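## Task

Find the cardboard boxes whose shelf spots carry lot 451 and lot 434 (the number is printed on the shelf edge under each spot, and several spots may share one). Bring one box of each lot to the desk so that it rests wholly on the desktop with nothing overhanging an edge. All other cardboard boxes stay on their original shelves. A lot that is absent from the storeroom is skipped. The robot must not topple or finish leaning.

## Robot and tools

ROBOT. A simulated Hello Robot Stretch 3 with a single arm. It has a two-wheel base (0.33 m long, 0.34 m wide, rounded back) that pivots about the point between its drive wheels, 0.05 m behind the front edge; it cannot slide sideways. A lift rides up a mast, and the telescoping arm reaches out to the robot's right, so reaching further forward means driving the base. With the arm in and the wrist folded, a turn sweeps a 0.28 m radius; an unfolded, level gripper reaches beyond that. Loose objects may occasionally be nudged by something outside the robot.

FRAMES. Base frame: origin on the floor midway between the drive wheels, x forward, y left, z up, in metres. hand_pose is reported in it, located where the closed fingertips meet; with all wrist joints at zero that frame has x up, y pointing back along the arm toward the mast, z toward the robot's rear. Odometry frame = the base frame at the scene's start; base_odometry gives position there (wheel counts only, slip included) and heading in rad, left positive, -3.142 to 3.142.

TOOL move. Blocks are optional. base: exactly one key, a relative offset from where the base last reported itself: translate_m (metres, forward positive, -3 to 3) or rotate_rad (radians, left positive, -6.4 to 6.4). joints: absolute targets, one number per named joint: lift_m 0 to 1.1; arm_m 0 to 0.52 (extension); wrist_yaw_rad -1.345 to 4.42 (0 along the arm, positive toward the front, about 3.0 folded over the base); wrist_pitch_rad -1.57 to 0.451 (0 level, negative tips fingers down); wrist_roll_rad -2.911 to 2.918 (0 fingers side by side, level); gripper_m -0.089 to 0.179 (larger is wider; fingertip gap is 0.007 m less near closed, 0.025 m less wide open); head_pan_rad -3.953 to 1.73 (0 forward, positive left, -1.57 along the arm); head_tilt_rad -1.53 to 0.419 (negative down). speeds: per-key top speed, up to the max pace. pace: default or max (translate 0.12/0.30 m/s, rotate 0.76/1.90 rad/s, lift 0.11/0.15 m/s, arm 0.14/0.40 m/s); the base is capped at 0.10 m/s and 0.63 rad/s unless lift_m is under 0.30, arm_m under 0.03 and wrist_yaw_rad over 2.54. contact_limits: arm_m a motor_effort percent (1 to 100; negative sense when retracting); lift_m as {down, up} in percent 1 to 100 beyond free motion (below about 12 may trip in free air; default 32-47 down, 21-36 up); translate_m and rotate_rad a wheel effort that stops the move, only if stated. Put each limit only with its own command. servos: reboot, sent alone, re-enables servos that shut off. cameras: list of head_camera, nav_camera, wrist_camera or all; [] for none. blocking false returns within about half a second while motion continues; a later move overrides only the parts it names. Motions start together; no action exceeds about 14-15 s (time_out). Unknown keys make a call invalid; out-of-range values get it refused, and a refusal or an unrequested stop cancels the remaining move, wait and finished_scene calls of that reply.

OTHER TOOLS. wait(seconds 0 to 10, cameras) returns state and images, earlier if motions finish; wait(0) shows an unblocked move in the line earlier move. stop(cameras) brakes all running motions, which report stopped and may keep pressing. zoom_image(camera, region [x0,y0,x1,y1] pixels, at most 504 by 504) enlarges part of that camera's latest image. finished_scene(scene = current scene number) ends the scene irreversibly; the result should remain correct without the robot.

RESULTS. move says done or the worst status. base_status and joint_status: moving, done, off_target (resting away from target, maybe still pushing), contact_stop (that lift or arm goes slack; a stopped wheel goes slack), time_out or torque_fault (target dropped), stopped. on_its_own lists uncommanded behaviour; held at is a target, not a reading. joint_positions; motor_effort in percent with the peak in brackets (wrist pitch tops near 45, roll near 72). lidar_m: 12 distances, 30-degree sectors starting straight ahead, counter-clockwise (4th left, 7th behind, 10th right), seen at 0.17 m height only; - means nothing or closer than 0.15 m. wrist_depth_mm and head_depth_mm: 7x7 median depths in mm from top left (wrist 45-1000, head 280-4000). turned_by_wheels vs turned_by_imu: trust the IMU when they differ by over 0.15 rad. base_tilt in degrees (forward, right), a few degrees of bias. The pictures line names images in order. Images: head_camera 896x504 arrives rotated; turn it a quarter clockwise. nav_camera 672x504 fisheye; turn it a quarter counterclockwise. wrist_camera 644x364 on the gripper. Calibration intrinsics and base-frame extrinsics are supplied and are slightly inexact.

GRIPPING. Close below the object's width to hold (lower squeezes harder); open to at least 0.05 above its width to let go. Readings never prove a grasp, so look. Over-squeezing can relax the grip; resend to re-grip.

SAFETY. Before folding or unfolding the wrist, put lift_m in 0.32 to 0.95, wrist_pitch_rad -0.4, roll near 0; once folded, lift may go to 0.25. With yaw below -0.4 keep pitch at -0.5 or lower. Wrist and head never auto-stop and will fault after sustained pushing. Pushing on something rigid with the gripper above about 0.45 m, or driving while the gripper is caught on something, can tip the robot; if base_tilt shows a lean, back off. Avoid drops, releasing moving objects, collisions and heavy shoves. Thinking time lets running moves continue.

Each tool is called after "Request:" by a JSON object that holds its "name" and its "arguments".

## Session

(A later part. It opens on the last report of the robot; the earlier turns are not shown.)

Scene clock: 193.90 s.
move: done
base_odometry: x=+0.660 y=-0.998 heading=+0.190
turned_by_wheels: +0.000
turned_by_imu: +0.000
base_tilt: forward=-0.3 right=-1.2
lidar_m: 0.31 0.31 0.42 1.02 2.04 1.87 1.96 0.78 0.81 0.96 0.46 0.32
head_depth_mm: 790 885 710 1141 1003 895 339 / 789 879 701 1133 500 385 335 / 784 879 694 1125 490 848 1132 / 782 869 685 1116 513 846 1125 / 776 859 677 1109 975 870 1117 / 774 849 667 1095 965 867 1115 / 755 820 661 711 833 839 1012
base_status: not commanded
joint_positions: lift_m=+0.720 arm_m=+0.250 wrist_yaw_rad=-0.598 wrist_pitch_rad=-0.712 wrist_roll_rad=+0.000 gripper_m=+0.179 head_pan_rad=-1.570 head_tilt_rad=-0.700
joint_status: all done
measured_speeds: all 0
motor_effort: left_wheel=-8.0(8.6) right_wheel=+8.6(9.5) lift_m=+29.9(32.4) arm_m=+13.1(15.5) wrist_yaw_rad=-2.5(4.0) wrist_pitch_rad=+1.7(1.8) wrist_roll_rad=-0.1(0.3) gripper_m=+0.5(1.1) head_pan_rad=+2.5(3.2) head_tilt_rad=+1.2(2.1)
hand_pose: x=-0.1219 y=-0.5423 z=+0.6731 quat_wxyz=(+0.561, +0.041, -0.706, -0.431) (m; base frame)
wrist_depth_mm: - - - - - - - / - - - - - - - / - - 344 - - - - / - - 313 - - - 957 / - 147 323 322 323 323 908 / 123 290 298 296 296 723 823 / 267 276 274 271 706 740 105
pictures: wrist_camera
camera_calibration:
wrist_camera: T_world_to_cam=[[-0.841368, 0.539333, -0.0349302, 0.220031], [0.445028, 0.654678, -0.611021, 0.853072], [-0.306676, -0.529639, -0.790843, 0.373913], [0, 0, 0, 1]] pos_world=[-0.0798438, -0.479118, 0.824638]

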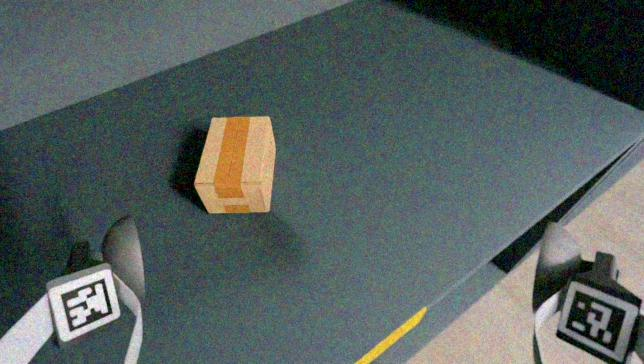

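Request:
{"name": "move", "arguments": {"joints": {"arm_m":0.455}, "cameras": ["wrist_camera"]}}

Request:
{"name": "move", "arguments": {"joints": {"lift_m":0.585}, "contact_limits": {"lift_m":{"down":14}}, "cameras": ["wrist_camera","head_camera"]}}

Scene clock: 209.30 s.
move: done
base_odometry: x=+0.660 y=-0.998 heading=+0.190
turned_by_wheels: +0.000
turned_by_imu: +0.000
base_tilt: forward=-0.3 right=-1.1
lidar_m: 0.31 0.31 0.42 1.02 2.04 1.87 1.96 0.78 0.81 0.95 0.45 0.32
head_depth_mm: 793 884 712 1144 1002 893 345 / 785 878 700 577 496 391 337 / 787 879 694 571 935 882 1130 / 779 873 686 640 978 874 1120 / 778 861 678 1112 976 868 1124 / 773 851 668 1095 966 865 1119 / 755 819 659 713 833 839 1012
base_status: not commanded
joint_positions: lift_m=+0.720 arm_m=+0.455 wrist_yaw_rad=-0.598 wrist_pitch_rad=-0.712 wrist_roll_rad=+0.000 gripper_m=+0.179 head_pan_rad=-1.570 head_tilt_rad=-0.700
joint_status: all done
measured_speeds: all 0
motor_effort: left_wheel=-7.7(8.3) right_wheel=+8.9(9.5) lift_m=+23.4(26.7) arm_m=+13.1(14.9) wrist_yaw_rad=-3.6(3.9) wrist_pitch_rad=+1.6(1.8) wrist_roll_rad=-0.1(0.3) gripper_m=+0.6(1.4) head_pan_rad=+2.0(3.2) head_tilt_rad=+0.8(1.8)
hand_pose: x=-0.1219 y=-0.7473 z=+0.6731 quat_wxyz=(+0.561, +0.041, -0.706, -0.431) (m; base frame)
wrist_depth_mm: 229 255 298 333 - 507 - / 249 282 321 - - - - / 272 308 388 - - - - / 296 334 - - - - - / 322 318 324 320 321 316 320 / 123 288 298 295 294 293 288 / 266 275 272 231 261 263 105
pictures: wrist_camera
camera_calibration:
wrist_camera: T_world_to_cam=[[-0.841368, 0.539333, -0.0349302, 0.330594], [0.445028, 0.654678, -0.611021, 0.987281], [-0.306676, -0.529639, -0.790843, 0.265337], [0, 0, 0, 1]] pos_world=[-0.0798438, -0.684118, 0.824638]

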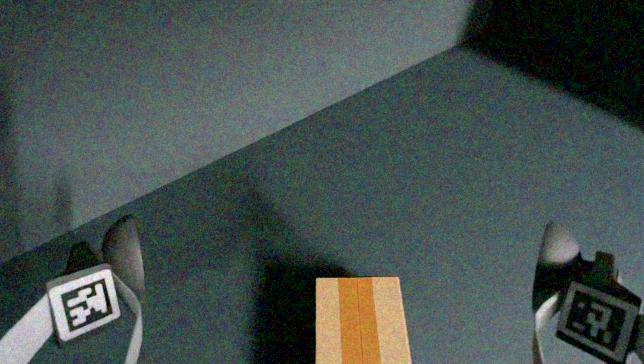

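Scene clock: 211.37 s.
move: done
base_odometry: x=+0.660 y=-0.998 heading=+0.190
turned_by_wheels: +0.000
turned_by_imu: +0.000
base_tilt: forward=-0.3 right=-1.2
lidar_m: 0.31 0.32 0.42 1.02 2.04 1.88 1.95 0.78 0.81 0.95 0.46 0.32
head_depth_mm: 793 887 713 1150 1006 1224 1144 / 788 880 700 1137 994 886 466 / 786 878 694 733 706 593 1110 / 780 869 687 736 762 874 1134 / 779 863 680 1113 974 870 1119 / 772 851 668 1090 970 862 1119 / 754 817 662 712 832 840 1012
base_status: not commanded
joint_positions: lift_m=+0.585 arm_m=+0.455 wrist_yaw_rad=-0.599 wrist_pitch_rad=-0.699 wrist_roll_rad=+0.000 gripper_m=+0.179 head_pan_rad=-1.570 head_tilt_rad=-0.700
joint_status: all done
measured_speeds: all 0
motor_effort: left_wheel=-5.5(8.1) right_wheel=+5.0(9.1) lift_m=+16.9(26.0) arm_m=+8.2(12.9) wrist_yaw_rad=-1.8(4.1) wrist_pitch_rad=-0.6(1.8) wrist_roll_rad=-0.2(0.3) gripper_m=+0.4(1.2) head_pan_rad=+2.0(2.9) head_tilt_rad=+0.4(1.6)
contact_limits: lift_m down 14 (down: maximum 72; up: maximum 65)
hand_pose: x=-0.1233 y=-0.7490 z=+0.5403 quat_wxyz=(+0.563, +0.036, -0.706, -0.428) (m; base frame)
wrist_depth_mm: 227 254 292 310 306 301 297 / 247 263 266 261 259 255 252 / 234 233 231 227 224 222 220 / 206 204 202 138 136 196 195 / 184 178 180 124 121 175 174 / - 140 163 110 109 156 - / 145 147 151 100 100 103 107
pictures: head_camera (sideways), wrist_camera
camera_calibration:
head_camera: T_world_to_cam=[[-0.0468185, 0.602479, -0.796761, 1.05221], [0.997496, -0.014134, -0.0693015, 0.0837088], [-0.0530141, -0.79801, -0.600308, 0.7371], [0, 0, 0, 1]] pos_world=[0.00484029, -0.0445365, 1.28665]
wrist_camera: T_world_to_cam=[[-0.840957, 0.539992, -0.0346432, 0.32612], [0.441661, 0.648013, -0.620495, 0.907616], [-0.312613, -0.53711, -0.783445, 0.148656], [0, 0, 0, 1]] pos_world=[-0.080134, -0.684404, 0.690933]

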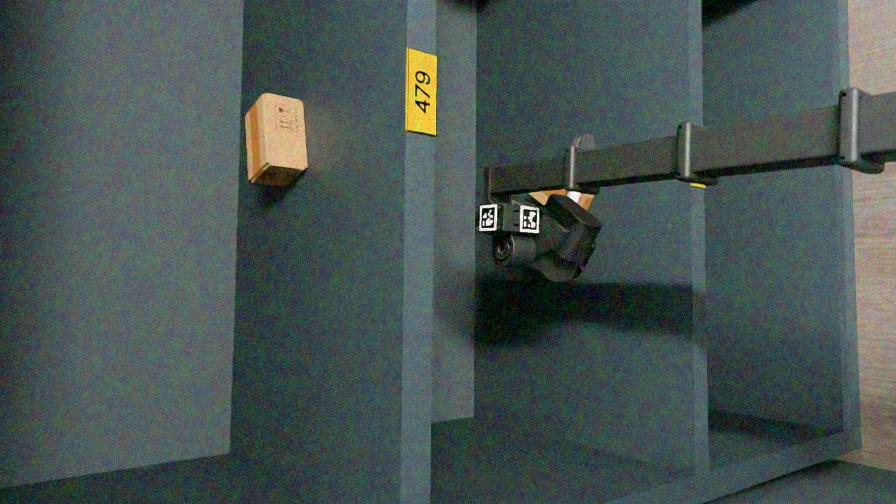

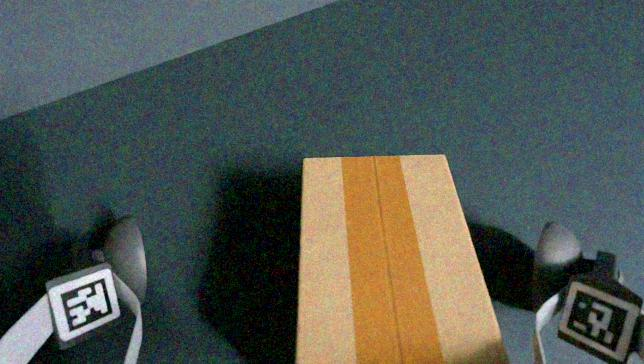

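Request:
{"name": "move", "arguments": {"joints": {"gripper_m":0.03}, "cameras": []}}

Request:
{"name": "move", "arguments": {"joints": {"lift_m":0.7}, "cameras": ["wrist_camera"]}}

Scene clock: 219.83 s.
move: done
base_odometry: x=+0.660 y=-0.998 heading=+0.190
turned_by_wheels: +0.000
turned_by_imu: +0.000
base_tilt: forward=-0.3 right=-1.3
lidar_m: 0.31 0.31 0.42 1.02 2.04 1.87 1.95 0.78 0.81 0.96 0.46 0.32
head_depth_mm: 793 886 715 1145 1006 1222 1142 / 789 880 700 1140 992 887 466 / 785 880 696 733 706 835 1110 / 783 870 689 736 764 875 1119 / 778 862 677 1114 974 874 1119 / 774 852 670 1094 966 866 1116 / 756 817 662 714 835 839 1016
base_status: not commanded
joint_positions: lift_m=+0.585 arm_m=+0.455 wrist_yaw_rad=-0.599 wrist_pitch_rad=-0.660 wrist_roll_rad=+0.000 gripper_m=+0.031 head_pan_rad=-1.570 head_tilt_rad=-0.700
joint_status: all done
measured_speeds: all 0
motor_effort: left_wheel=-4.8(5.6) right_wheel=+5.1(5.6) lift_m=+22.0(23.6) arm_m=-0.9(3.8) wrist_yaw_rad=-1.7(2.7) wrist_pitch_rad=-7.9(8.1) wrist_roll_rad=+0.1(0.3) gripper_m=-24.6(96.5) head_pan_rad=+2.1(2.5) head_tilt_rad=+0.3(1.2)
contact_limits: lift_m down 14 (down: maximum 72; up: maximum 65)
hand_pose: x=-0.1274 y=-0.7549 z=+0.5476 quat_wxyz=(+0.572, +0.022, -0.706, -0.417) (m; base frame)
wrist_depth_mm: 223 250 287 322 326 313 317 / 243 270 291 286 283 279 277 / 249 250 249 244 242 240 237 / 218 216 215 146 210 209 207 / 193 192 153 130 135 185 185 / 174 173 127 115 118 163 165 / 160 150 108 105 107 146 150
pictures: none
No camera images: "cameras" was empty.

Scene clock: 221.70 s.
move: done
base_odometry: x=+0.660 y=-0.998 heading=+0.190
turned_by_wheels: +0.000
turned_by_imu: +0.000
base_tilt: forward=-0.3 right=-1.2
lidar_m: 0.31 0.31 0.42 1.02 2.04 1.88 1.96 0.78 0.81 0.96 0.45 0.32
head_depth_mm: 794 886 712 1147 1002 1216 1123 / 791 878 700 1134 937 403 348 / 783 870 694 572 884 879 1134 / 778 870 685 651 953 876 1124 / 775 858 678 1113 974 870 1114 / 772 851 669 1096 964 865 1114 / 755 817 660 714 834 837 1017
base_status: not commanded
joint_positions: lift_m=+0.700 arm_m=+0.455 wrist_yaw_rad=-0.599 wrist_pitch_rad=-0.714 wrist_roll_rad=+0.000 gripper_m=+0.034 head_pan_rad=-1.570 head_tilt_rad=-0.700
joint_status: all done
measured_speeds: all 0
motor_effort: left_wheel=-5.1(5.8) right_wheel=+5.1(5.4) lift_m=+30.5(34.8) arm_m=-5.0(5.0) wrist_yaw_rad=-1.7(3.1) wrist_pitch_rad=+2.1(8.0) wrist_roll_rad=-0.2(0.3) gripper_m=-10.4(25.0) head_pan_rad=+1.7(2.4) head_tilt_rad=+0.2(1.3)
hand_pose: x=-0.1218 y=-0.7467 z=+0.6527 quat_wxyz=(+0.560, +0.041, -0.706, -0.432) (m; base frame)
wrist_depth_mm: 229 255 297 328 - 497 - / 249 281 323 - - - - / 271 310 369 - - - - / 297 330 327 154 320 325 321 / 307 308 155 140 143 299 296 / 281 125 128 124 123 267 269 / 261 245 107 107 108 126 248
pictures: wrist_camera
camera_calibration:
wrist_camera: T_world_to_cam=[[-0.840649, 0.540447, -0.0350303, 0.330735], [0.446785, 0.655497, -0.608857, 0.973836], [-0.306093, -0.527486, -0.792506, 0.25227], [0, 0, 0, 1]] pos_world=[-0.0798459, -0.684022, 0.804439]

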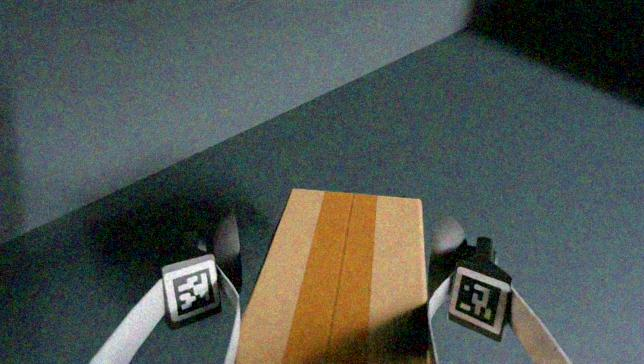

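Request:
{"name": "move", "arguments": {"joints": {"arm_m":0.0}, "cameras": []}}

Request:
{"name": "move", "arguments": {"base": {"rotate_rad":-0.979}, "joints": {"lift_m":0.97,"head_pan_rad":-3.0}, "cameras": ["nav_camera"]}}

Request:
{"name": "move", "arguments": {"base": {"translate_m":-1.22}, "cameras": ["nav_camera","head_camera"]}}

Scene clock: 244.70 s.
move: done
base_odometry: x=+0.660 y=-0.998 heading=+0.190
turned_by_wheels: +0.000
turned_by_imu: +0.000
base_tilt: forward=-0.3 right=-1.4
lidar_m: 0.31 0.31 0.42 1.02 2.04 1.88 1.96 0.78 0.81 0.96 0.46 0.32
head_depth_mm: 792 883 711 1147 1004 1225 1143 / 788 878 701 1137 992 1216 1111 / 786 879 695 1131 990 881 422 / 783 874 686 1120 982 875 1124 / 777 859 677 1106 973 871 1120 / 774 849 671 1095 969 866 1114 / 756 815 662 714 833 843 1011
base_status: not commanded
joint_positions: lift_m=+0.700 arm_m=+0.001 wrist_yaw_rad=-0.599 wrist_pitch_rad=-0.715 wrist_roll_rad=+0.000 gripper_m=+0.034 head_pan_rad=-1.570 head_tilt_rad=-0.700
joint_status: all done
measured_speeds: all 0
motor_effort: left_wheel=-5.0(5.7) right_wheel=+4.6(5.5) lift_m=+29.6(29.9) arm_m=-12.9(14.8) wrist_yaw_rad=-2.1(3.7) wrist_pitch_rad=+2.2(2.3) wrist_roll_rad=-0.1(0.3) gripper_m=-10.4(10.8) head_pan_rad=+1.8(2.3) head_tilt_rad=-0.8(1.2)
hand_pose: x=-0.1217 y=-0.2922 z=+0.6525 quat_wxyz=(+0.560, +0.041, -0.706, -0.432) (m; base frame)
wrist_depth_mm: - - - - - 577 - / - - - - - - - / - - - - - - - / - - - 154 876 - 966 / 327 - 150 140 143 879 876 / - - 128 124 123 792 787 / - - 107 107 108 125 734
pictures: none
No camera images: "cameras" was empty.

Scene clock: 248.00 s.
move: done
base_odometry: x=+0.660 y=-0.998 heading=-0.788
turned_by_wheels: -0.979
turned_by_imu: -0.963
base_tilt: forward=-0.4 right=-1.1
lidar_m: 0.42 0.32 0.31 0.32 0.45 1.37 2.04 1.88 1.96 0.78 0.87 0.83
head_depth_mm: 3240 3552 3375 - - - - / 3321 3788 3118 - - - - / 2922 2715 2844 2212 1727 - - / 2588 2224 2764 2123 1776 - - / 2318 2041 2604 2096 1760 - - / 2087 1980 2441 2064 1804 - - / 1928 1970 2269 2045 - - 1102
base_status: done
joint_positions: lift_m=+0.970 arm_m=+0.001 wrist_yaw_rad=-0.599 wrist_pitch_rad=-0.715 wrist_roll_rad=+0.000 gripper_m=+0.034 head_pan_rad=-3.001 head_tilt_rad=-0.700
joint_status: all done
measured_speeds: all 0
motor_effort: left_wheel=+8.7(11.6) right_wheel=-9.8(13.7) lift_m=+31.9(34.4) arm_m=-12.3(13.2) wrist_yaw_rad=-2.1(3.2) wrist_pitch_rad=+2.4(2.5) wrist_roll_rad=+0.0(0.3) gripper_m=-10.2(10.7) head_pan_rad=+3.5(5.4) head_tilt_rad=-1.1(1.6)
hand_pose: x=-0.1217 y=-0.2921 z=+0.9224 quat_wxyz=(+0.560, +0.041, -0.706, -0.432) (m; base frame)
wrist_depth_mm: - - - - - - - / - - - - - - - / - - - - - - - / - - - - - - - / - 875 153 140 143 - - / 607 - 129 124 123 - - / - 106 107 107 108 126 943
pictures: nav_camera (sideways)
camera_calibration:
nav_camera: T_world_to_cam=[[-0.615116, -0.104049, 0.781541, -0.969915], [-0.15807, 0.987403, 0.00704629, 0.0419624], [-0.772429, -0.119204, -0.623814, 0.76971], [0, 0, 0, 1]] pos_world=[0.00456946, -0.0506, 1.23789]

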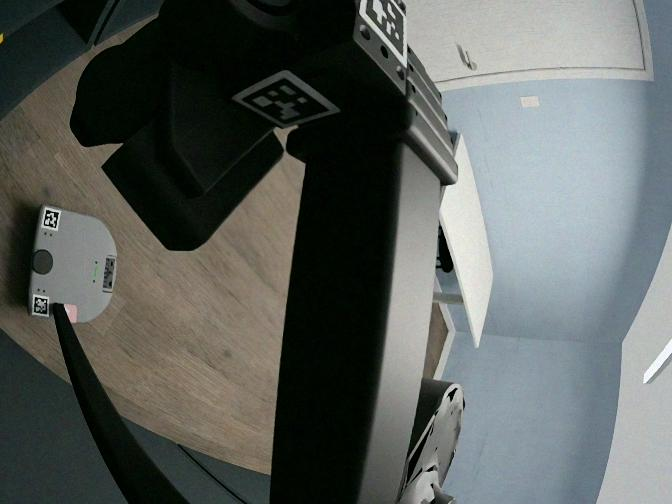

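Scene clock: 261.33 s.
move: done
base_odometry: x=-0.200 y=-0.133 heading=-0.788
turned_by_wheels: +0.000
turned_by_imu: -0.001
base_tilt: forward=-0.2 right=-1.3
lidar_m: 1.30 0.97 0.94 0.99 1.38 2.74 1.14 0.86 0.89 1.37 1.77 1.53
head_depth_mm: 2401 2602 2766 - - - - / 2291 2699 1487 - - - - / 1991 2254 1323 2125 1722 - - / 1746 1899 1303 1894 1783 - - / 1563 1713 1289 1017 1766 - - / 1418 1565 1264 932 1744 - - / 1293 1418 1246 920 - - 1108
base_status: done
joint_positions: lift_m=+0.970 arm_m=+0.001 wrist_yaw_rad=-0.599 wrist_pitch_rad=-0.715 wrist_roll_rad=+0.000 gripper_m=+0.034 head_pan_rad=-3.000 head_tilt_rad=-0.700
joint_status: not commanded
measured_speeds: all 0
motor_effort: left_wheel=-2.3(9.9) right_wheel=-10.5(15.4) lift_m=+23.2(31.9) arm_m=-7.3(12.6) wrist_yaw_rad=-0.1(3.1) wrist_pitch_rad=+2.4(2.5) wrist_roll_rad=-0.1(0.5) gripper_m=-9.7(10.9) head_pan_rad=+3.6(4.2) head_tilt_rad=-1.5(2.8)
hand_pose: x=-0.1217 y=-0.2921 z=+0.9224 quat_wxyz=(+0.560, +0.041, -0.706, -0.432) (m; base frame)
wrist_depth_mm: - - - - - - - / - - - - - - - / - - - - - - - / - - - - - - - / - - 153 140 143 - - / - 125 128 124 123 - - / - 985 108 107 108 126 952
pictures: head_camera (sideways), nav_camera (sideways)
camera_calibration:
head_camera: T_world_to_cam=[[0.589926, 0.130884, -0.796779, 1.04834], [0.125912, -0.989615, -0.0693371, 0.0890733], [-0.79758, -0.0594201, -0.60028, 0.741606], [0, 0, 0, 1]] pos_world=[-0.0381706, -0.00499704, 1.28665]
nav_camera: T_world_to_cam=[[-0.614991, -0.104922, 0.781523, -0.969877], [-0.159471, 0.987178, 0.00704174, 0.0419853], [-0.77224, -0.120299, -0.623837, 0.769757], [0, 0, 0, 1]] pos_world=[0.00466732, -0.0506068, 1.23789]

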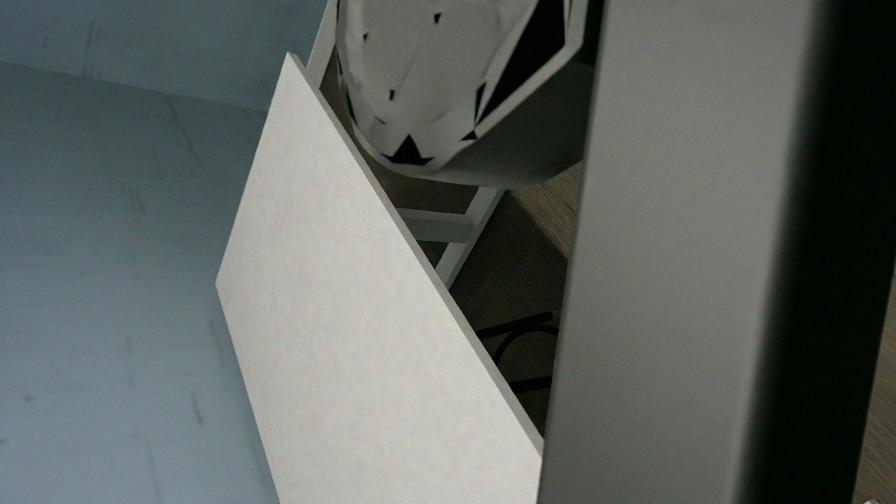

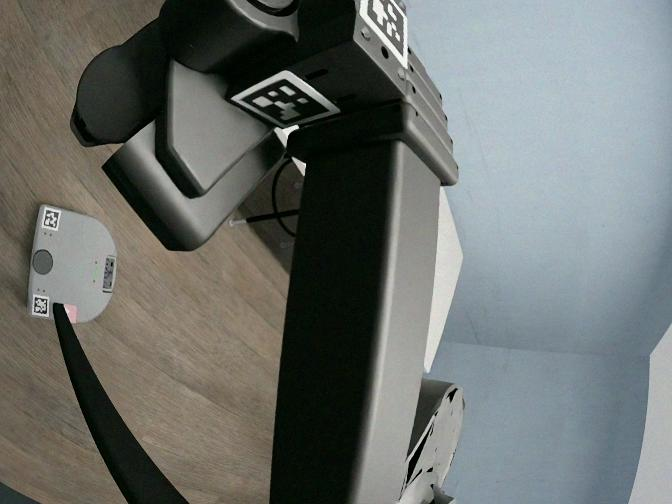

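Request:
{"name": "move", "arguments": {"base": {"rotate_rad":-0.59}, "joints": {"head_pan_rad":-1.75}, "cameras": ["head_camera","wrist_camera"]}}

Request:
{"name": "move", "arguments": {"joints": {"arm_m":0.43}, "cameras": ["head_camera","wrist_camera"]}}

Scene clock: 273.67 s.
move: done
base_odometry: x=-0.200 y=-0.133 heading=-1.378
turned_by_wheels: -0.590
turned_by_imu: -0.580
base_tilt: forward=-0.3 right=-1.2
lidar_m: 1.53 1.38 0.99 0.94 0.97 1.30 2.74 1.57 0.86 0.89 1.36 1.78
head_depth_mm: 1197 1356 1343 1048 - - - / 1178 1322 1322 1041 - - - / 1152 1287 1309 1036 - - - / 1133 1265 1292 943 - - - / 1107 1233 1284 934 - - - / 1085 1209 1297 962 1503 1369 1157 / 1071 1181 1333 1526 1637 1353 1157
base_status: done
joint_positions: lift_m=+0.970 arm_m=+0.001 wrist_yaw_rad=-0.599 wrist_pitch_rad=-0.715 wrist_roll_rad=+0.000 gripper_m=+0.034 head_pan_rad=-1.742 head_tilt_rad=-0.700
joint_status: all done
measured_speeds: translate_m=+0.000 rotate_rad=+0.000 lift_m=+0.000 arm_m=+0.000 wrist_yaw_rad=+0.000 wrist_pitch_rad=+0.000 wrist_roll_rad=+0.000 head_pan_rad=-0.024 head_tilt_rad=+0.000
motor_effort: left_wheel=+7.8(12.3) right_wheel=-9.6(14.0) lift_m=+24.7(25.6) arm_m=-7.0(7.2) wrist_yaw_rad=-0.4(2.9) wrist_pitch_rad=+2.4(2.5) wrist_roll_rad=-0.3(0.3) gripper_m=-10.4(10.8) head_pan_rad=-2.9(5.8) head_tilt_rad=-2.2(2.6)
hand_pose: x=-0.1217 y=-0.2921 z=+0.9224 quat_wxyz=(+0.560, +0.041, -0.706, -0.432) (m; base frame)
wrist_depth_mm: - - - - - - - / - - - - - - - / - - - - - - - / - - - - - - - / - - 153 140 143 - - / - 125 128 123 123 - - / - 956 108 107 107 125 970
pictures: head_camera (sideways), wrist_camera
camera_calibration:
head_camera: T_world_to_cam=[[0.0567338, 0.601614, -0.79677, 1.05161], [0.980437, -0.18423, -0.0692941, 0.0837921], [-0.188477, -0.777251, -0.600297, 0.737883], [0, 0, 0, 1]] pos_world=[-0.00274069, -0.0437054, 1.28665]
wrist_camera: T_world_to_cam=[[-0.840634, 0.540468, -0.0350681, 0.0945995], [0.44718, 0.65609, -0.607928, 0.839354], [-0.305558, -0.526727, -0.793217, 0.706811], [0, 0, 0, 1]] pos_world=[-0.0798469, -0.229523, 1.07424]

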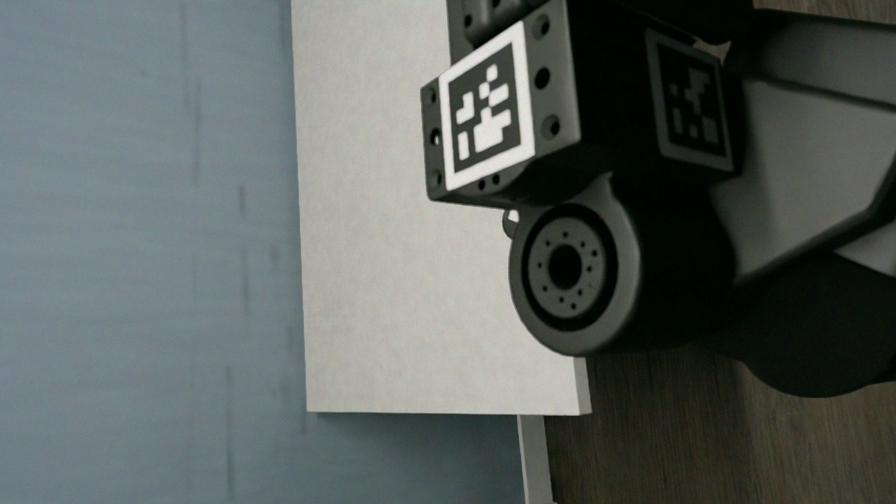

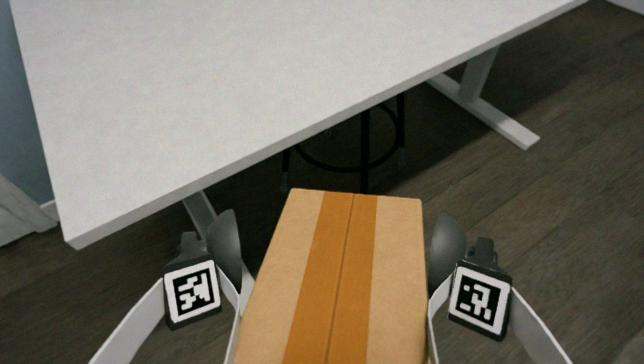

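Scene clock: 278.03 s.
move: done
base_odometry: x=-0.200 y=-0.133 heading=-1.378
turned_by_wheels: +0.000
turned_by_imu: +0.000
base_tilt: forward=-0.4 right=-1.1
lidar_m: 1.53 1.38 0.99 0.94 0.97 1.31 2.74 1.57 0.87 0.89 1.37 1.78
head_depth_mm: 1208 1355 1460 - - 1392 1192 / 1180 1311 - - 1586 1360 1184 / 1152 1223 317 948 1460 1386 1175 / 1131 483 743 943 1532 1375 1174 / 1112 474 568 934 808 1359 1161 / 1085 1169 1205 962 1499 1357 1159 / 1062 1189 1328 1519 1636 1346 1155
base_status: not commanded
joint_positions: lift_m=+0.970 arm_m=+0.430 wrist_yaw_rad=-0.599 wrist_pitch_rad=-0.716 wrist_roll_rad=+0.000 gripper_m=+0.034 head_pan_rad=-1.750 head_tilt_rad=-0.700
joint_status: all done
measured_speeds: all 0
motor_effort: left_wheel=+8.1(8.5) right_wheel=-9.5(10.3) lift_m=+26.1(26.5) arm_m=+12.5(15.1) wrist_yaw_rad=-1.5(2.8) wrist_pitch_rad=+2.5(2.5) wrist_roll_rad=+0.0(0.3) gripper_m=-10.4(10.6) head_pan_rad=-3.0(3.8) head_tilt_rad=-2.3(3.5)
hand_pose: x=-0.1216 y=-0.7215 z=+0.9224 quat_wxyz=(+0.560, +0.042, -0.706, -0.432) (m; base frame)
wrist_depth_mm: - - - - - - - / - - - - - - - / - - - - - - - / - - - 155 - - - / - - 149 140 143 - - / - - 128 123 123 122 - / - - 107 107 105 118 -
pictures: head_camera (sideways), wrist_camera
camera_calibration:
head_camera: T_world_to_cam=[[0.0618194, 0.601105, -0.796775, 1.05158], [0.978824, -0.192596, -0.0693544, 0.0839144], [-0.195145, -0.775616, -0.600282, 0.737914], [0, 0, 0, 1]] pos_world=[-0.00314528, -0.0436084, 1.28665]
wrist_camera: T_world_to_cam=[[-0.840627, 0.540476, -0.0351099, 0.326727], [0.44726, 0.656162, -0.607791, 1.12099], [-0.305459, -0.526629, -0.79332, 0.480818], [0, 0, 0, 1]] pos_world=[-0.079847, -0.658923, 1.07424]

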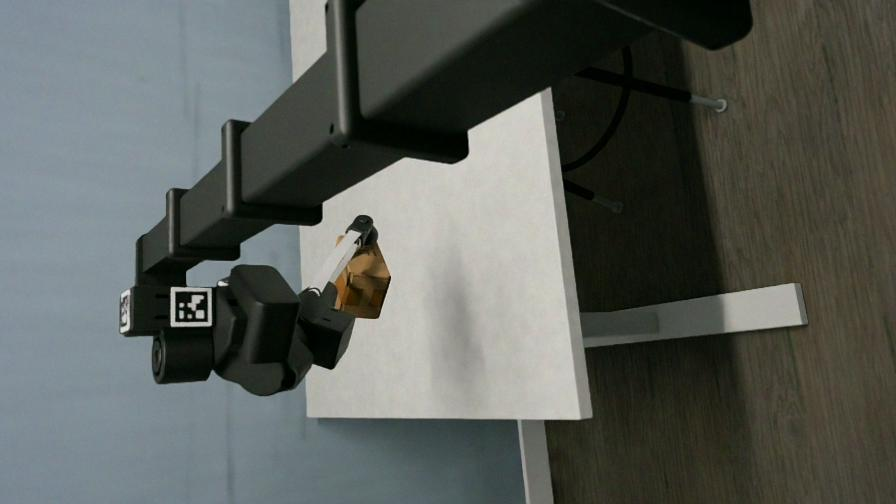

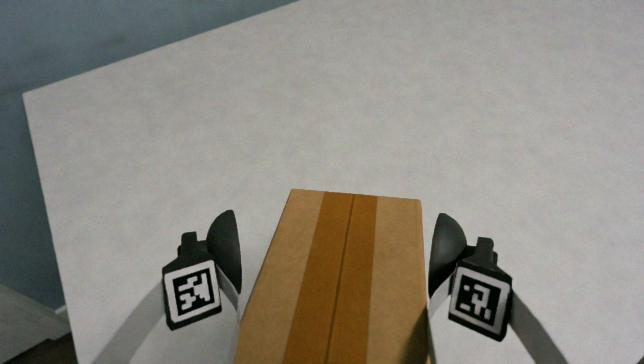

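Request:
{"name": "move", "arguments": {"joints": {"lift_m":0.865}, "cameras": []}}

Request:
{"name": "move", "arguments": {"joints": {"lift_m":0.80}, "speeds": {"lift_m":0.02}, "contact_limits": {"lift_m":{"down":12}}, "cameras": ["wrist_camera","head_camera"]}}

Scene clock: 287.20 s.
move: done
base_odometry: x=-0.200 y=-0.133 heading=-1.378
turned_by_wheels: +0.000
turned_by_imu: +0.000
base_tilt: forward=-0.3 right=-1.2
lidar_m: 1.53 1.38 0.99 0.95 0.97 1.30 2.73 1.57 0.87 0.89 1.36 1.77
head_depth_mm: 1210 1360 1343 968 1411 - - / 1184 1326 1328 966 - - 1186 / 1152 1291 1314 349 777 1369 1179 / 1128 1263 539 841 1522 1369 1171 / 1109 1236 537 837 811 1358 1161 / 1089 1206 1272 965 1503 1362 1162 / 1070 1187 1331 1530 1634 1350 1156
base_status: not commanded
joint_positions: lift_m=+0.865 arm_m=+0.430 wrist_yaw_rad=-0.599 wrist_pitch_rad=-0.716 wrist_roll_rad=+0.000 gripper_m=+0.034 head_pan_rad=-1.750 head_tilt_rad=-0.700
joint_status: all done
measured_speeds: all 0
motor_effort: left_wheel=+7.4(8.3) right_wheel=-9.5(10.2) lift_m=+23.7(26.6) arm_m=+7.1(9.9) wrist_yaw_rad=-1.6(3.0) wrist_pitch_rad=+2.4(2.5) wrist_roll_rad=-0.3(0.3) gripper_m=-10.2(10.8) head_pan_rad=-2.7(3.6) head_tilt_rad=-2.7(3.6)
hand_pose: x=-0.1216 y=-0.7215 z=+0.8174 quat_wxyz=(+0.560, +0.042, -0.706, -0.432) (m; base frame)
wrist_depth_mm: - - - - - - - / - - - - - - - / - - - - - - - / - - - 155 - - - / - - 150 140 143 - - / - - 129 124 123 122 - / - - 108 107 105 118 -
pictures: none
No camera images: "cameras" was empty.

Scene clock: 290.83 s.
move: done
base_odometry: x=-0.200 y=-0.133 heading=-1.378
turned_by_wheels: +0.000
turned_by_imu: +0.000
base_tilt: forward=-0.2 right=-1.1
lidar_m: 1.53 1.38 0.99 0.94 0.97 1.30 2.74 1.57 0.86 0.89 1.37 1.77
head_depth_mm: 1212 1366 1343 968 1434 1395 1245 / 1179 1331 1321 957 1189 300 - / 1157 1291 1311 946 367 314 1155 / 1134 1264 1292 507 1521 1372 1170 / 1106 1235 1212 598 812 1359 1169 / 1094 1210 1286 930 1494 1361 1158 / 1068 1183 1332 1536 1638 1352 1157
base_status: not commanded
joint_positions: lift_m=+0.800 arm_m=+0.430 wrist_yaw_rad=-0.599 wrist_pitch_rad=-0.716 wrist_roll_rad=+0.000 gripper_m=+0.034 head_pan_rad=-1.750 head_tilt_rad=-0.700
joint_status: all done
measured_speeds: all 0
motor_effort: left_wheel=+7.9(8.2) right_wheel=-9.4(10.1) lift_m=+24.0(27.8) arm_m=+3.1(7.4) wrist_yaw_rad=-1.9(2.6) wrist_pitch_rad=+2.4(2.5) wrist_roll_rad=-0.1(0.3) gripper_m=-10.1(10.9) head_pan_rad=-3.2(3.5) head_tilt_rad=-3.3(4.1)
contact_limits: lift_m down 12 (down: maximum 72; up: maximum 65)
hand_pose: x=-0.1216 y=-0.7215 z=+0.7524 quat_wxyz=(+0.560, +0.042, -0.706, -0.432) (m; base frame)
wrist_depth_mm: - - - - - - - / - - - - - - - / - - - - - - - / - - - 155 - - - / - - 150 140 142 - - / - - 128 123 123 122 - / - - 108 107 105 118 -
pictures: head_camera (sideways), wrist_camera
camera_calibration:
head_camera: T_world_to_cam=[[0.0618194, 0.601105, -0.796775, 1.05158], [0.978824, -0.192596, -0.0693544, 0.0839144], [-0.195145, -0.775616, -0.600282, 0.737914], [0, 0, 0, 1]] pos_world=[-0.00314528, -0.0436084, 1.28665]
wrist_camera: T_world_to_cam=[[-0.840627, 0.540476, -0.0351099, 0.320758], [0.44726, 0.656162, -0.607791, 1.01766], [-0.305459, -0.526629, -0.79332, 0.345953], [0, 0, 0, 1]] pos_world=[-0.079847, -0.658923, 0.904239]

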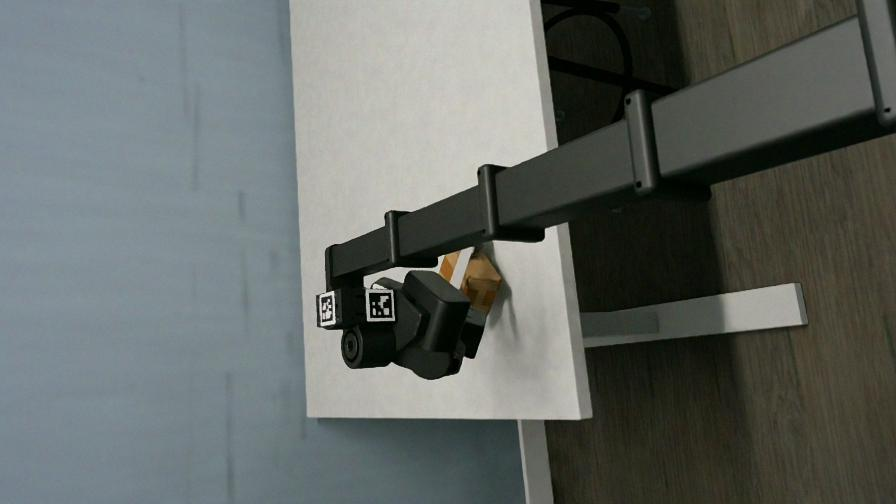

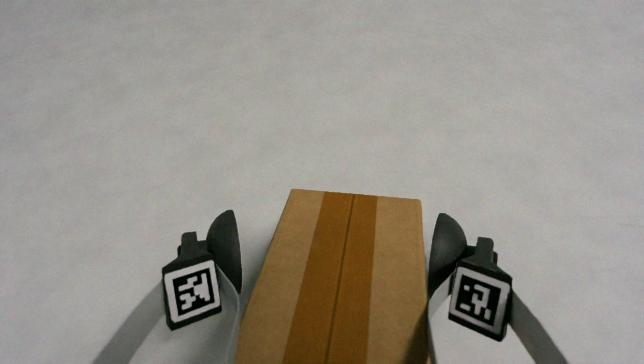

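Request:
{"name": "move", "arguments": {"joints": {"lift_m":0.72}, "speeds": {"lift_m":0.03}, "contact_limits": {"lift_m":{"down":12}}, "cameras": ["wrist_camera","head_camera"]}}

Scene clock: 296.63 s.
move: contact_stop
base_odometry: x=-0.200 y=-0.133 heading=-1.378
turned_by_wheels: +0.000
turned_by_imu: +0.012
base_tilt: forward=-0.4 right=-1.2
lidar_m: 1.53 1.37 0.98 0.94 0.97 1.32 2.74 1.57 0.87 0.89 1.36 1.77
head_depth_mm: 1205 1344 1346 969 1565 1398 1219 / 1176 1323 1333 963 1593 325 287 / 1154 1290 1317 954 385 324 1123 / 1132 1255 1300 525 816 1364 1173 / 1106 1233 1278 602 811 1331 1167 / 1084 1207 1308 965 1505 1356 1161 / 1067 1189 1335 1529 1635 1348 1151
base_status: not commanded
joint_positions: lift_m=+0.777 arm_m=+0.430 wrist_yaw_rad=-0.617 wrist_pitch_rad=-0.680 wrist_roll_rad=+0.000 gripper_m=+0.034 head_pan_rad=-1.750 head_tilt_rad=-0.700
joint_status: lift_m contact_stop (moved -0.023 of -0.080)
measured_speeds: translate_m=+0.000 rotate_rad=+0.000 lift_m=+0.003 arm_m=+0.000 wrist_yaw_rad=+0.000 wrist_pitch_rad=-0.024 wrist_roll_rad=+0.000 head_pan_rad=+0.000 head_tilt_rad=+0.000
on_its_own: lift_m is slack since a contact_stop (your +0.720 is given up); wrist_yaw_rad is at rest, and its effort (+15.3) is outside its rest range (-9 to +9)
motor_effort: left_wheel=-0.5(8.1) right_wheel=-4.3(10.2) lift_m=+22.9(26.2) arm_m=-3.2(3.5) wrist_yaw_rad=+15.3(15.6) wrist_pitch_rad=-4.1(6.6) wrist_roll_rad=+0.2(0.4) gripper_m=-11.6(12.1) head_pan_rad=-2.9(3.4) head_tilt_rad=-2.9(4.2)
contact_limits: lift_m down 12 (down: maximum 72; up: maximum 65)
hand_pose: x=-0.1281 y=-0.7250 z=+0.7360 quat_wxyz=(+0.564, +0.022, -0.706, -0.428) (m; base frame)
wrist_depth_mm: - - - - - - - / - - - - - - - / - - - - - - - / - - - 144 141 - - / - - 149 130 133 - - / - - 128 118 118 123 - / - - 107 107 106 118 -
pictures: head_camera (sideways), wrist_camera
camera_calibration:
head_camera: T_world_to_cam=[[0.0618194, 0.601105, -0.796775, 1.05158], [0.978824, -0.192596, -0.0693544, 0.0839144], [-0.195145, -0.775616, -0.600282, 0.737914], [0, 0, 0, 1]] pos_world=[-0.00314528, -0.0436084, 1.28665]
wrist_camera: T_world_to_cam=[[-0.831233, 0.554878, -0.0340745, 0.327535], [0.446373, 0.629641, -0.635849, 1.01422], [-0.331364, -0.543749, -0.771061, 0.297091], [0, 0, 0, 1]] pos_world=[-0.082016, -0.658792, 0.885125]

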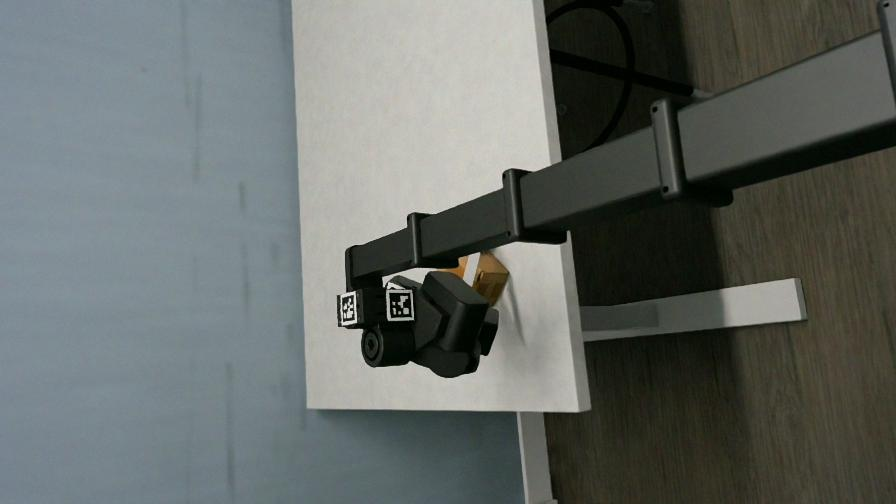

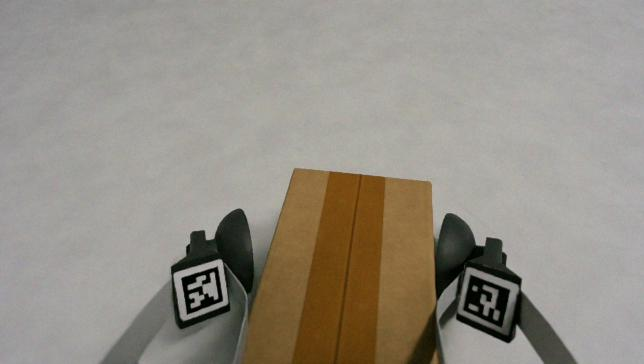

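Request:
{"name": "move", "arguments": {"joints": {"gripper_m":0.179}, "cameras": []}}

Request:
{"name": "move", "arguments": {"joints": {"lift_m":0.95}, "cameras": ["wrist_camera"]}}

Request:
{"name": "move", "arguments": {"joints": {"arm_m":0.0}, "cameras": ["wrist_camera"]}}

Request:
{"name": "move", "arguments": {"joints": {"wrist_pitch_rad":-0.4,"wrist_yaw_rad":3.0}, "cameras": ["head_camera"]}}

Scene clock: 310.73 s.
move: done
base_odometry: x=-0.200 y=-0.133 heading=-1.378
turned_by_wheels: +0.000
turned_by_imu: +0.000
base_tilt: forward=-0.3 right=-1.1
lidar_m: 1.52 1.36 0.98 0.95 0.97 1.32 2.74 1.57 0.87 0.89 1.36 1.77
head_depth_mm: 1195 1349 1341 969 1480 1401 1211 / 1179 1324 1323 959 1582 322 - / 1153 1290 1309 951 383 322 1128 / 1130 1257 1296 524 1526 1373 1170 / 1109 1232 1278 602 808 1336 1163 / 1089 1205 1301 966 1499 1363 1156 / 1067 1186 1335 1522 1619 1350 1160
base_status: not commanded
joint_positions: lift_m=+0.780 arm_m=+0.430 wrist_yaw_rad=-0.603 wrist_pitch_rad=-0.708 wrist_roll_rad=+0.000 gripper_m=+0.179 head_pan_rad=-1.750 head_tilt_rad=-0.700
joint_status: all done
measured_speeds: all 0
on_its_own: lift_m is slack since a contact_stop (your +0.720 is given up)
motor_effort: left_wheel=-0.4(1.3) right_wheel=-2.8(4.5) lift_m=+27.4(27.8) arm_m=-4.0(11.0) wrist_yaw_rad=+2.6(15.6) wrist_pitch_rad=+1.0(3.3) wrist_roll_rad=-0.2(0.5) gripper_m=+0.6(87.1) head_pan_rad=-2.5(3.3) head_tilt_rad=-4.3(4.9)
contact_limits: lift_m down 12 (down: maximum 72; up: maximum 65)
hand_pose: x=-0.1231 y=-0.7222 z=+0.7335 quat_wxyz=(+0.560, +0.037, -0.706, -0.432) (m; base frame)
wrist_depth_mm: - - - - - - - / - - - - - - - / - - - - - - - / - - - 141 140 - - / - 142 - 127 128 - - / - 126 - 113 115 - - / - - 106 105 105 - 105
pictures: none
No camera images: "cameras" was empty.

Scene clock: 313.10 s.
move: done
base_odometry: x=-0.200 y=-0.133 heading=-1.378
turned_by_wheels: +0.000
turned_by_imu: +0.000
base_tilt: forward=-0.3 right=-1.0
lidar_m: 1.52 1.36 0.99 0.95 0.97 1.32 2.74 1.57 0.86 0.89 1.36 1.77
head_depth_mm: 1198 1353 1352 - - - 1185 / 1180 1314 1399 - 1598 1355 1175 / 1156 1263 316 948 1536 1376 1177 / 1130 516 713 910 1531 1377 1167 / 1109 493 498 933 808 1325 1172 / 1082 1190 1257 967 1512 1363 1161 / 1070 1184 1327 1532 1630 1364 1144
base_status: not commanded
joint_positions: lift_m=+0.950 arm_m=+0.430 wrist_yaw_rad=-0.603 wrist_pitch_rad=-0.709 wrist_roll_rad=+0.000 gripper_m=+0.179 head_pan_rad=-1.750 head_tilt_rad=-0.700
joint_status: all done
measured_speeds: all 0
motor_effort: left_wheel=-0.5(1.2) right_wheel=-2.5(3.7) lift_m=+28.9(33.9) arm_m=+5.4(5.5) wrist_yaw_rad=+2.1(3.3) wrist_pitch_rad=+1.2(1.3) wrist_roll_rad=-0.2(0.4) gripper_m=+0.7(1.2) head_pan_rad=-2.8(3.3) head_tilt_rad=-3.8(5.0)
hand_pose: x=-0.1230 y=-0.7221 z=+0.9036 quat_wxyz=(+0.560, +0.038, -0.706, -0.432) (m; base frame)
wrist_depth_mm: - - - - - - - / - - - - - - - / - - - - - - - / - - - - - - - / - 143 - - - - - / - 126 - - - - - / 118 - - 264 - - 105
pictures: wrist_camera
camera_calibration:
wrist_camera: T_world_to_cam=[[-0.838368, 0.543971, -0.0351516, 0.328159], [0.447917, 0.650708, -0.613147, 1.11158], [-0.31066, -0.529787, -0.789187, 0.458497], [0, 0, 0, 1]] pos_world=[-0.0803415, -0.658918, 1.05494]

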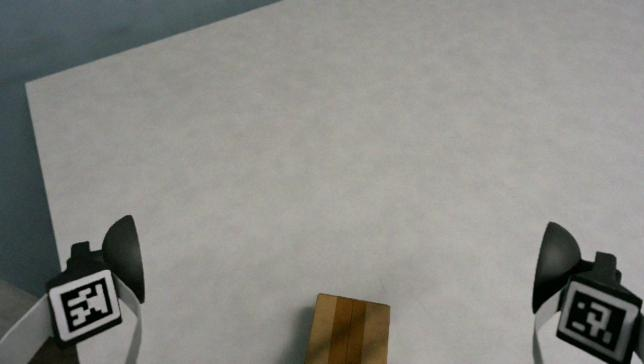

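Scene clock: 317.47 s.
move: done
base_odometry: x=-0.200 y=-0.133 heading=-1.378
turned_by_wheels: +0.000
turned_by_imu: +0.000
base_tilt: forward=-0.2 right=-1.2
lidar_m: 1.52 1.36 0.99 0.94 0.97 1.32 2.74 1.57 0.87 0.89 1.36 1.77
head_depth_mm: 1200 1354 1348 1006 - - 1166 / 1173 1318 1328 997 - - - / 1150 1300 1314 989 - - - / 1126 1271 1296 912 788 - - / 1106 1232 1274 933 783 - - / 1082 1209 1309 966 1510 1351 1180 / 1067 1184 1340 1532 1630 1354 1153
base_status: not commanded
joint_positions: lift_m=+0.950 arm_m=+0.001 wrist_yaw_rad=-0.603 wrist_pitch_rad=-0.709 wrist_roll_rad=+0.000 gripper_m=+0.179 head_pan_rad=-1.750 head_tilt_rad=-0.700
joint_status: all done
measured_speeds: all 0
motor_effort: left_wheel=-0.6(1.2) right_wheel=-2.5(3.5) lift_m=+25.5(29.0) arm_m=-13.2(14.9) wrist_yaw_rad=+2.0(3.6) wrist_pitch_rad=+1.2(1.4) wrist_roll_rad=-0.1(0.5) gripper_m=+0.8(1.4) head_pan_rad=-2.6(3.5) head_tilt_rad=-4.3(5.4)
hand_pose: x=-0.1229 y=-0.2927 z=+0.9036 quat_wxyz=(+0.560, +0.038, -0.706, -0.432) (m; base frame)
wrist_depth_mm: - - - - - - - / - 476 - - - - - / - - - - - - - / - - - - - - - / - - - - - - - / 123 - - - - - - / 967 985 958 970 966 951 105
pictures: wrist_camera
camera_calibration:
wrist_camera: T_world_to_cam=[[-0.838473, 0.543803, -0.0352376, 0.0946216], [0.447931, 0.650935, -0.612896, 0.831956], [-0.310358, -0.529681, -0.789377, 0.686237], [0, 0, 0, 1]] pos_world=[-0.0803418, -0.229518, 1.05494]

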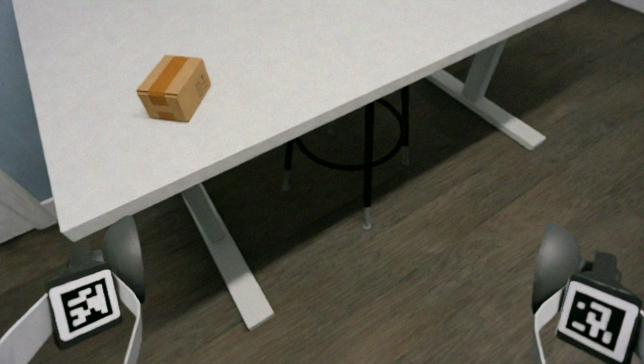

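Scene clock: 320.27 s.
move: done
base_odometry: x=-0.200 y=-0.133 heading=-1.378
turned_by_wheels: +0.000
turned_by_imu: +0.000
base_tilt: forward=-0.3 right=-1.1
lidar_m: 1.53 1.36 0.99 0.94 0.98 1.32 2.74 1.57 0.87 0.89 1.36 1.77
head_depth_mm: 1203 1356 1350 1007 - - 1185 / 1173 1320 1323 995 - - 1177 / 1152 1289 1313 991 - - 1173 / 1131 1268 1297 910 790 - - / 1113 1231 1275 937 782 - - / 1086 1210 1305 968 779 - 1133 / 1067 1184 1333 1527 1667 - 1111
base_status: not commanded
joint_positions: lift_m=+0.950 arm_m=+0.001 wrist_yaw_rad=+2.997 wrist_pitch_rad=-0.420 wrist_roll_rad=+0.000 gripper_m=+0.179 head_pan_rad=-1.750 head_tilt_rad=-0.700
joint_status: all done
measured_speeds: all 0
motor_effort: left_wheel=-0.6(1.2) right_wheel=-2.2(3.4) lift_m=+27.6(27.9) arm_m=-9.6(12.7) wrist_yaw_rad=+3.0(5.2) wrist_pitch_rad=+3.2(5.8) wrist_roll_rad=-0.1(0.5) gripper_m=+0.4(1.4) head_pan_rad=-2.4(3.2) head_tilt_rad=-5.3(5.7)
hand_pose: x=+0.0111 y=+0.0762 z=+0.9622 quat_wxyz=(+0.197, +0.700, +0.097, +0.679) (m; base frame)
wrist_depth_mm: - 137 - 931 - - - / - 148 - - - - - / - 162 - - - - - / - 187 - - - - - / - 192 215 - - - - / 123 140 242 - - - - / - - 280 - - - 105
pictures: head_camera (sideways)
camera_calibration:
head_camera: T_world_to_cam=[[0.0618194, 0.601105, -0.796775, 1.05158], [0.978824, -0.192596, -0.0693544, 0.0839144], [-0.195145, -0.775616, -0.600282, 0.737914], [0, 0, 0, 1]] pos_world=[-0.00314528, -0.0436084, 1.28665]

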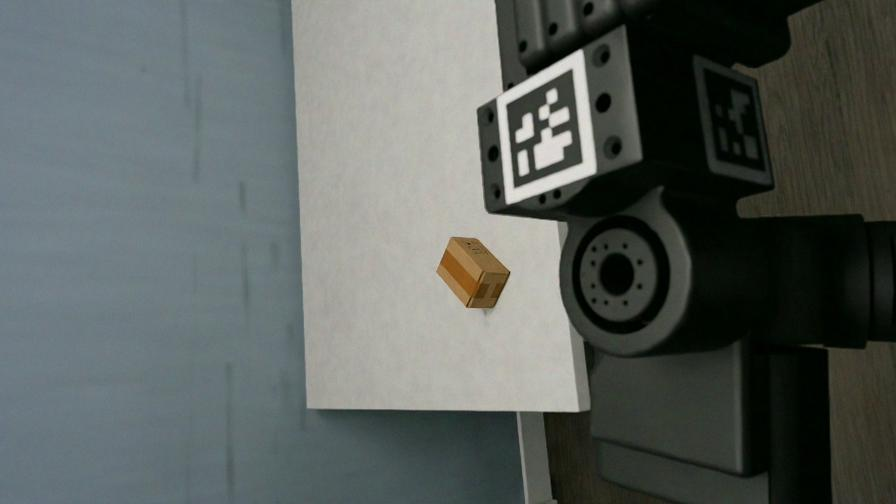

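Request:
{"name": "move", "arguments": {"base": {"rotate_rad":-0.19}, "joints": {"lift_m":0.285,"gripper_m":0.05,"head_pan_rad":-3.14,"head_tilt_rad":-0.3}, "pace": "max", "cameras": ["nav_camera"]}}

Request:
{"name": "move", "arguments": {"base": {"translate_m":-2.15}, "pace": "max", "cameras": []}}

Request:
{"name": "move", "arguments": {"base": {"rotate_rad":1.76}, "joints": {"head_pan_rad":0}, "pace": "max", "cameras": ["nav_camera"]}}

Scene clock: 354.67 s.
move: done
base_odometry: x=-0.200 y=-0.133 heading=-1.568
turned_by_wheels: -0.190
turned_by_imu: -0.187
base_tilt: forward=-0.2 right=-1.3
lidar_m: 1.53 1.73 1.06 0.94 0.95 1.13 2.75 2.46 0.87 0.89 1.35 1.58
head_depth_mm: 2573 1643 1651 1669 1681 1688 1557 / 2580 2669 2828 2941 2750 1953 1565 / 2494 2628 2758 2889 2942 2042 1551 / 2420 2561 2678 2830 2919 2006 1552 / 2381 2484 2620 2772 2852 2007 1533 / 2327 2440 2548 2691 2735 1990 1519 / 2280 2398 2511 2611 2681 1973 1518
base_status: done
joint_positions: lift_m=+0.285 arm_m=+0.001 wrist_yaw_rad=+2.997 wrist_pitch_rad=-0.418 wrist_roll_rad=+0.000 gripper_m=+0.050 head_pan_rad=-3.140 head_tilt_rad=-0.300
joint_status: all done
measured_speeds: all 0
motor_effort: left_wheel=+7.2(11.6) right_wheel=-9.1(13.2) lift_m=+25.7(26.7) arm_m=-3.5(7.1) wrist_yaw_rad=+1.8(3.5) wrist_pitch_rad=+3.0(3.2) wrist_roll_rad=-0.3(0.4) gripper_m=+0.6(82.1) head_pan_rad=+3.7(5.4) head_tilt_rad=-3.2(6.3)
hand_pose: x=+0.0111 y=+0.0765 z=+0.2976 quat_wxyz=(+0.197, +0.700, +0.097, +0.679) (m; base frame)
wrist_depth_mm: - 137 888 - - - - / - 147 956 - - - - / 846 162 862 901 892 869 876 / 739 186 658 725 717 704 693 / 621 584 199 571 592 589 578 / 517 513 127 315 125 501 502 / 438 99 263 272 430 437 436
pictures: nav_camera (sideways)
camera_calibration:
nav_camera: T_world_to_cam=[[-0.269962, -0.0174627, 0.962713, -1.20839], [-0.0158806, 0.99978, 0.0136818, 0.0324724], [-0.96274, -0.0115949, -0.27018, 0.310769], [0, 0, 0, 1]] pos_world=[-0.0265132, -0.0499636, 1.24685]

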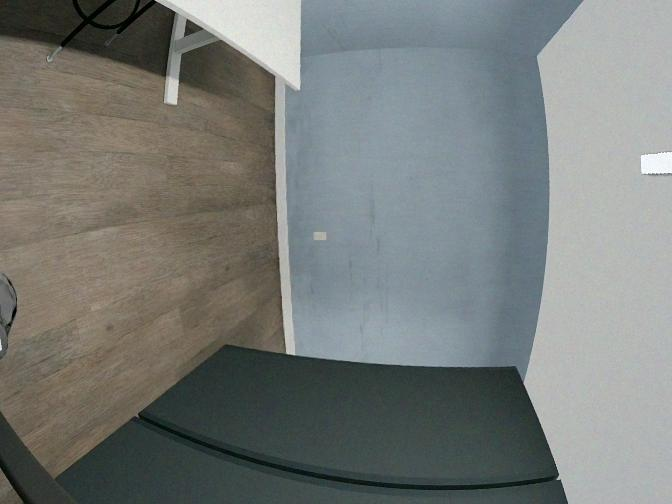

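Scene clock: 363.27 s.
move: done
base_odometry: x=-0.206 y=+2.017 heading=-1.568
turned_by_wheels: +0.000
turned_by_imu: -0.002
base_tilt: forward=-0.3 right=-1.1
lidar_m: 3.62 0.94 0.63 0.80 1.21 0.74 0.66 0.66 0.79 1.47 1.52 1.91
head_depth_mm: 611 645 679 718 763 812 870 / 596 628 661 700 741 787 841 / 583 611 646 679 719 763 812 / 570 596 627 660 698 740 787 / 558 583 610 644 681 718 762 / 545 569 595 627 661 699 740 / 533 557 583 611 642 678 718
base_status: done
joint_positions: lift_m=+0.285 arm_m=+0.001 wrist_yaw_rad=+2.997 wrist_pitch_rad=-0.418 wrist_roll_rad=+0.000 gripper_m=+0.050 head_pan_rad=-3.140 head_tilt_rad=-0.301
joint_status: not commanded
measured_speeds: all 0
motor_effort: left_wheel=-0.7(11.0) right_wheel=-10.2(18.4) lift_m=+24.9(31.2) arm_m=+2.8(3.6) wrist_yaw_rad=+2.1(3.6) wrist_pitch_rad=+2.9(3.1) wrist_roll_rad=-0.2(0.6) gripper_m=+0.6(1.0) head_pan_rad=+2.6(3.8) head_tilt_rad=+4.2(4.4)
hand_pose: x=+0.0110 y=+0.0765 z=+0.2976 quat_wxyz=(+0.197, +0.700, +0.097, +0.679) (m; base frame)
wrist_depth_mm: - 137 - - - - - / - 147 - - 654 - - / 938 162 870 906 750 - 838 / 739 186 662 708 715 704 698 / 611 581 199 574 585 579 575 / 516 515 127 316 125 502 499 / 437 99 264 273 426 435 434
pictures: none
No camera images: "cameras" was empty.

Scene clock: 365.93 s.
move: done
base_odometry: x=-0.206 y=+2.017 heading=+0.192
turned_by_wheels: +1.760
turned_by_imu: +1.725
base_tilt: forward=-0.3 right=-1.2
lidar_m: 1.97 0.97 0.69 0.66 0.68 0.90 1.77 1.52 1.79 2.34 0.75 0.62
head_depth_mm: 1717 1789 899 888 881 872 864 / 1716 1816 1884 1982 2108 1938 1462 / 1706 1803 1866 1980 2084 1998 1551 / 1716 1771 1858 1978 2077 2010 1521 / 1701 1787 1857 1960 2056 1988 1515 / 1687 1768 1856 1945 2044 1979 1521 / 1670 1766 1843 1924 2008 1968 1522
base_status: done
joint_positions: lift_m=+0.285 arm_m=+0.001 wrist_yaw_rad=+2.997 wrist_pitch_rad=-0.418 wrist_roll_rad=+0.000 gripper_m=+0.050 head_pan_rad=+0.008 head_tilt_rad=-0.301
joint_status: all done
measured_speeds: translate_m=+0.000 rotate_rad=+0.000 lift_m=+0.000 arm_m=+0.000 wrist_yaw_rad=+0.000 wrist_pitch_rad=+0.000 wrist_roll_rad=+0.000 head_pan_rad=-0.024 head_tilt_rad=+0.000
motor_effort: left_wheel=-6.8(14.9) right_wheel=+7.7(14.6) lift_m=+28.6(29.0) arm_m=-11.8(11.8) wrist_yaw_rad=+2.0(2.9) wrist_pitch_rad=+2.9(3.1) wrist_roll_rad=-0.2(0.5) gripper_m=+0.0(0.9) head_pan_rad=-2.8(5.2) head_tilt_rad=+5.6(5.9)
hand_pose: x=+0.0110 y=+0.0765 z=+0.2976 quat_wxyz=(+0.197, +0.700, +0.097, +0.679) (m; base frame)
wrist_depth_mm: 584 137 625 630 - - - / 630 148 - - - - - / - 162 171 - 807 805 839 / 706 183 222 713 707 694 690 / 606 584 199 570 586 584 582 / 511 516 127 315 125 499 493 / 440 99 264 274 428 437 432
pictures: nav_camera (sideways)
camera_calibration:
nav_camera: T_world_to_cam=[[0.270537, 0.0192737, 0.962517, -1.21135], [0.0226258, -0.999651, 0.0136578, 0.0322896], [0.962444, 0.0180828, -0.270878, 0.299921], [0, 0, 0, 1]] pos_world=[0.0383267, 0.0502022, 1.24675]

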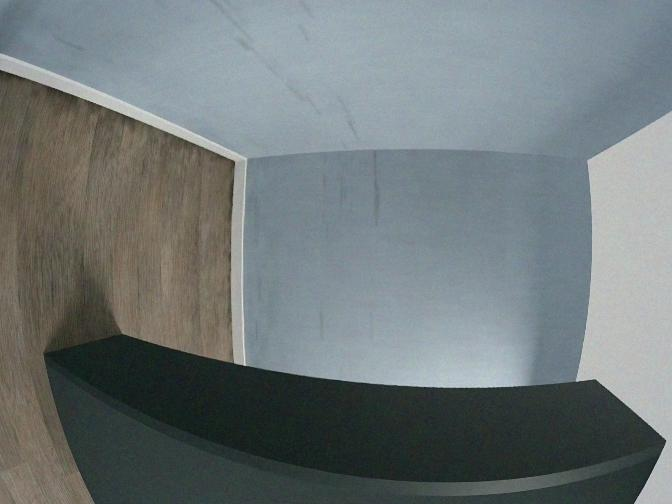

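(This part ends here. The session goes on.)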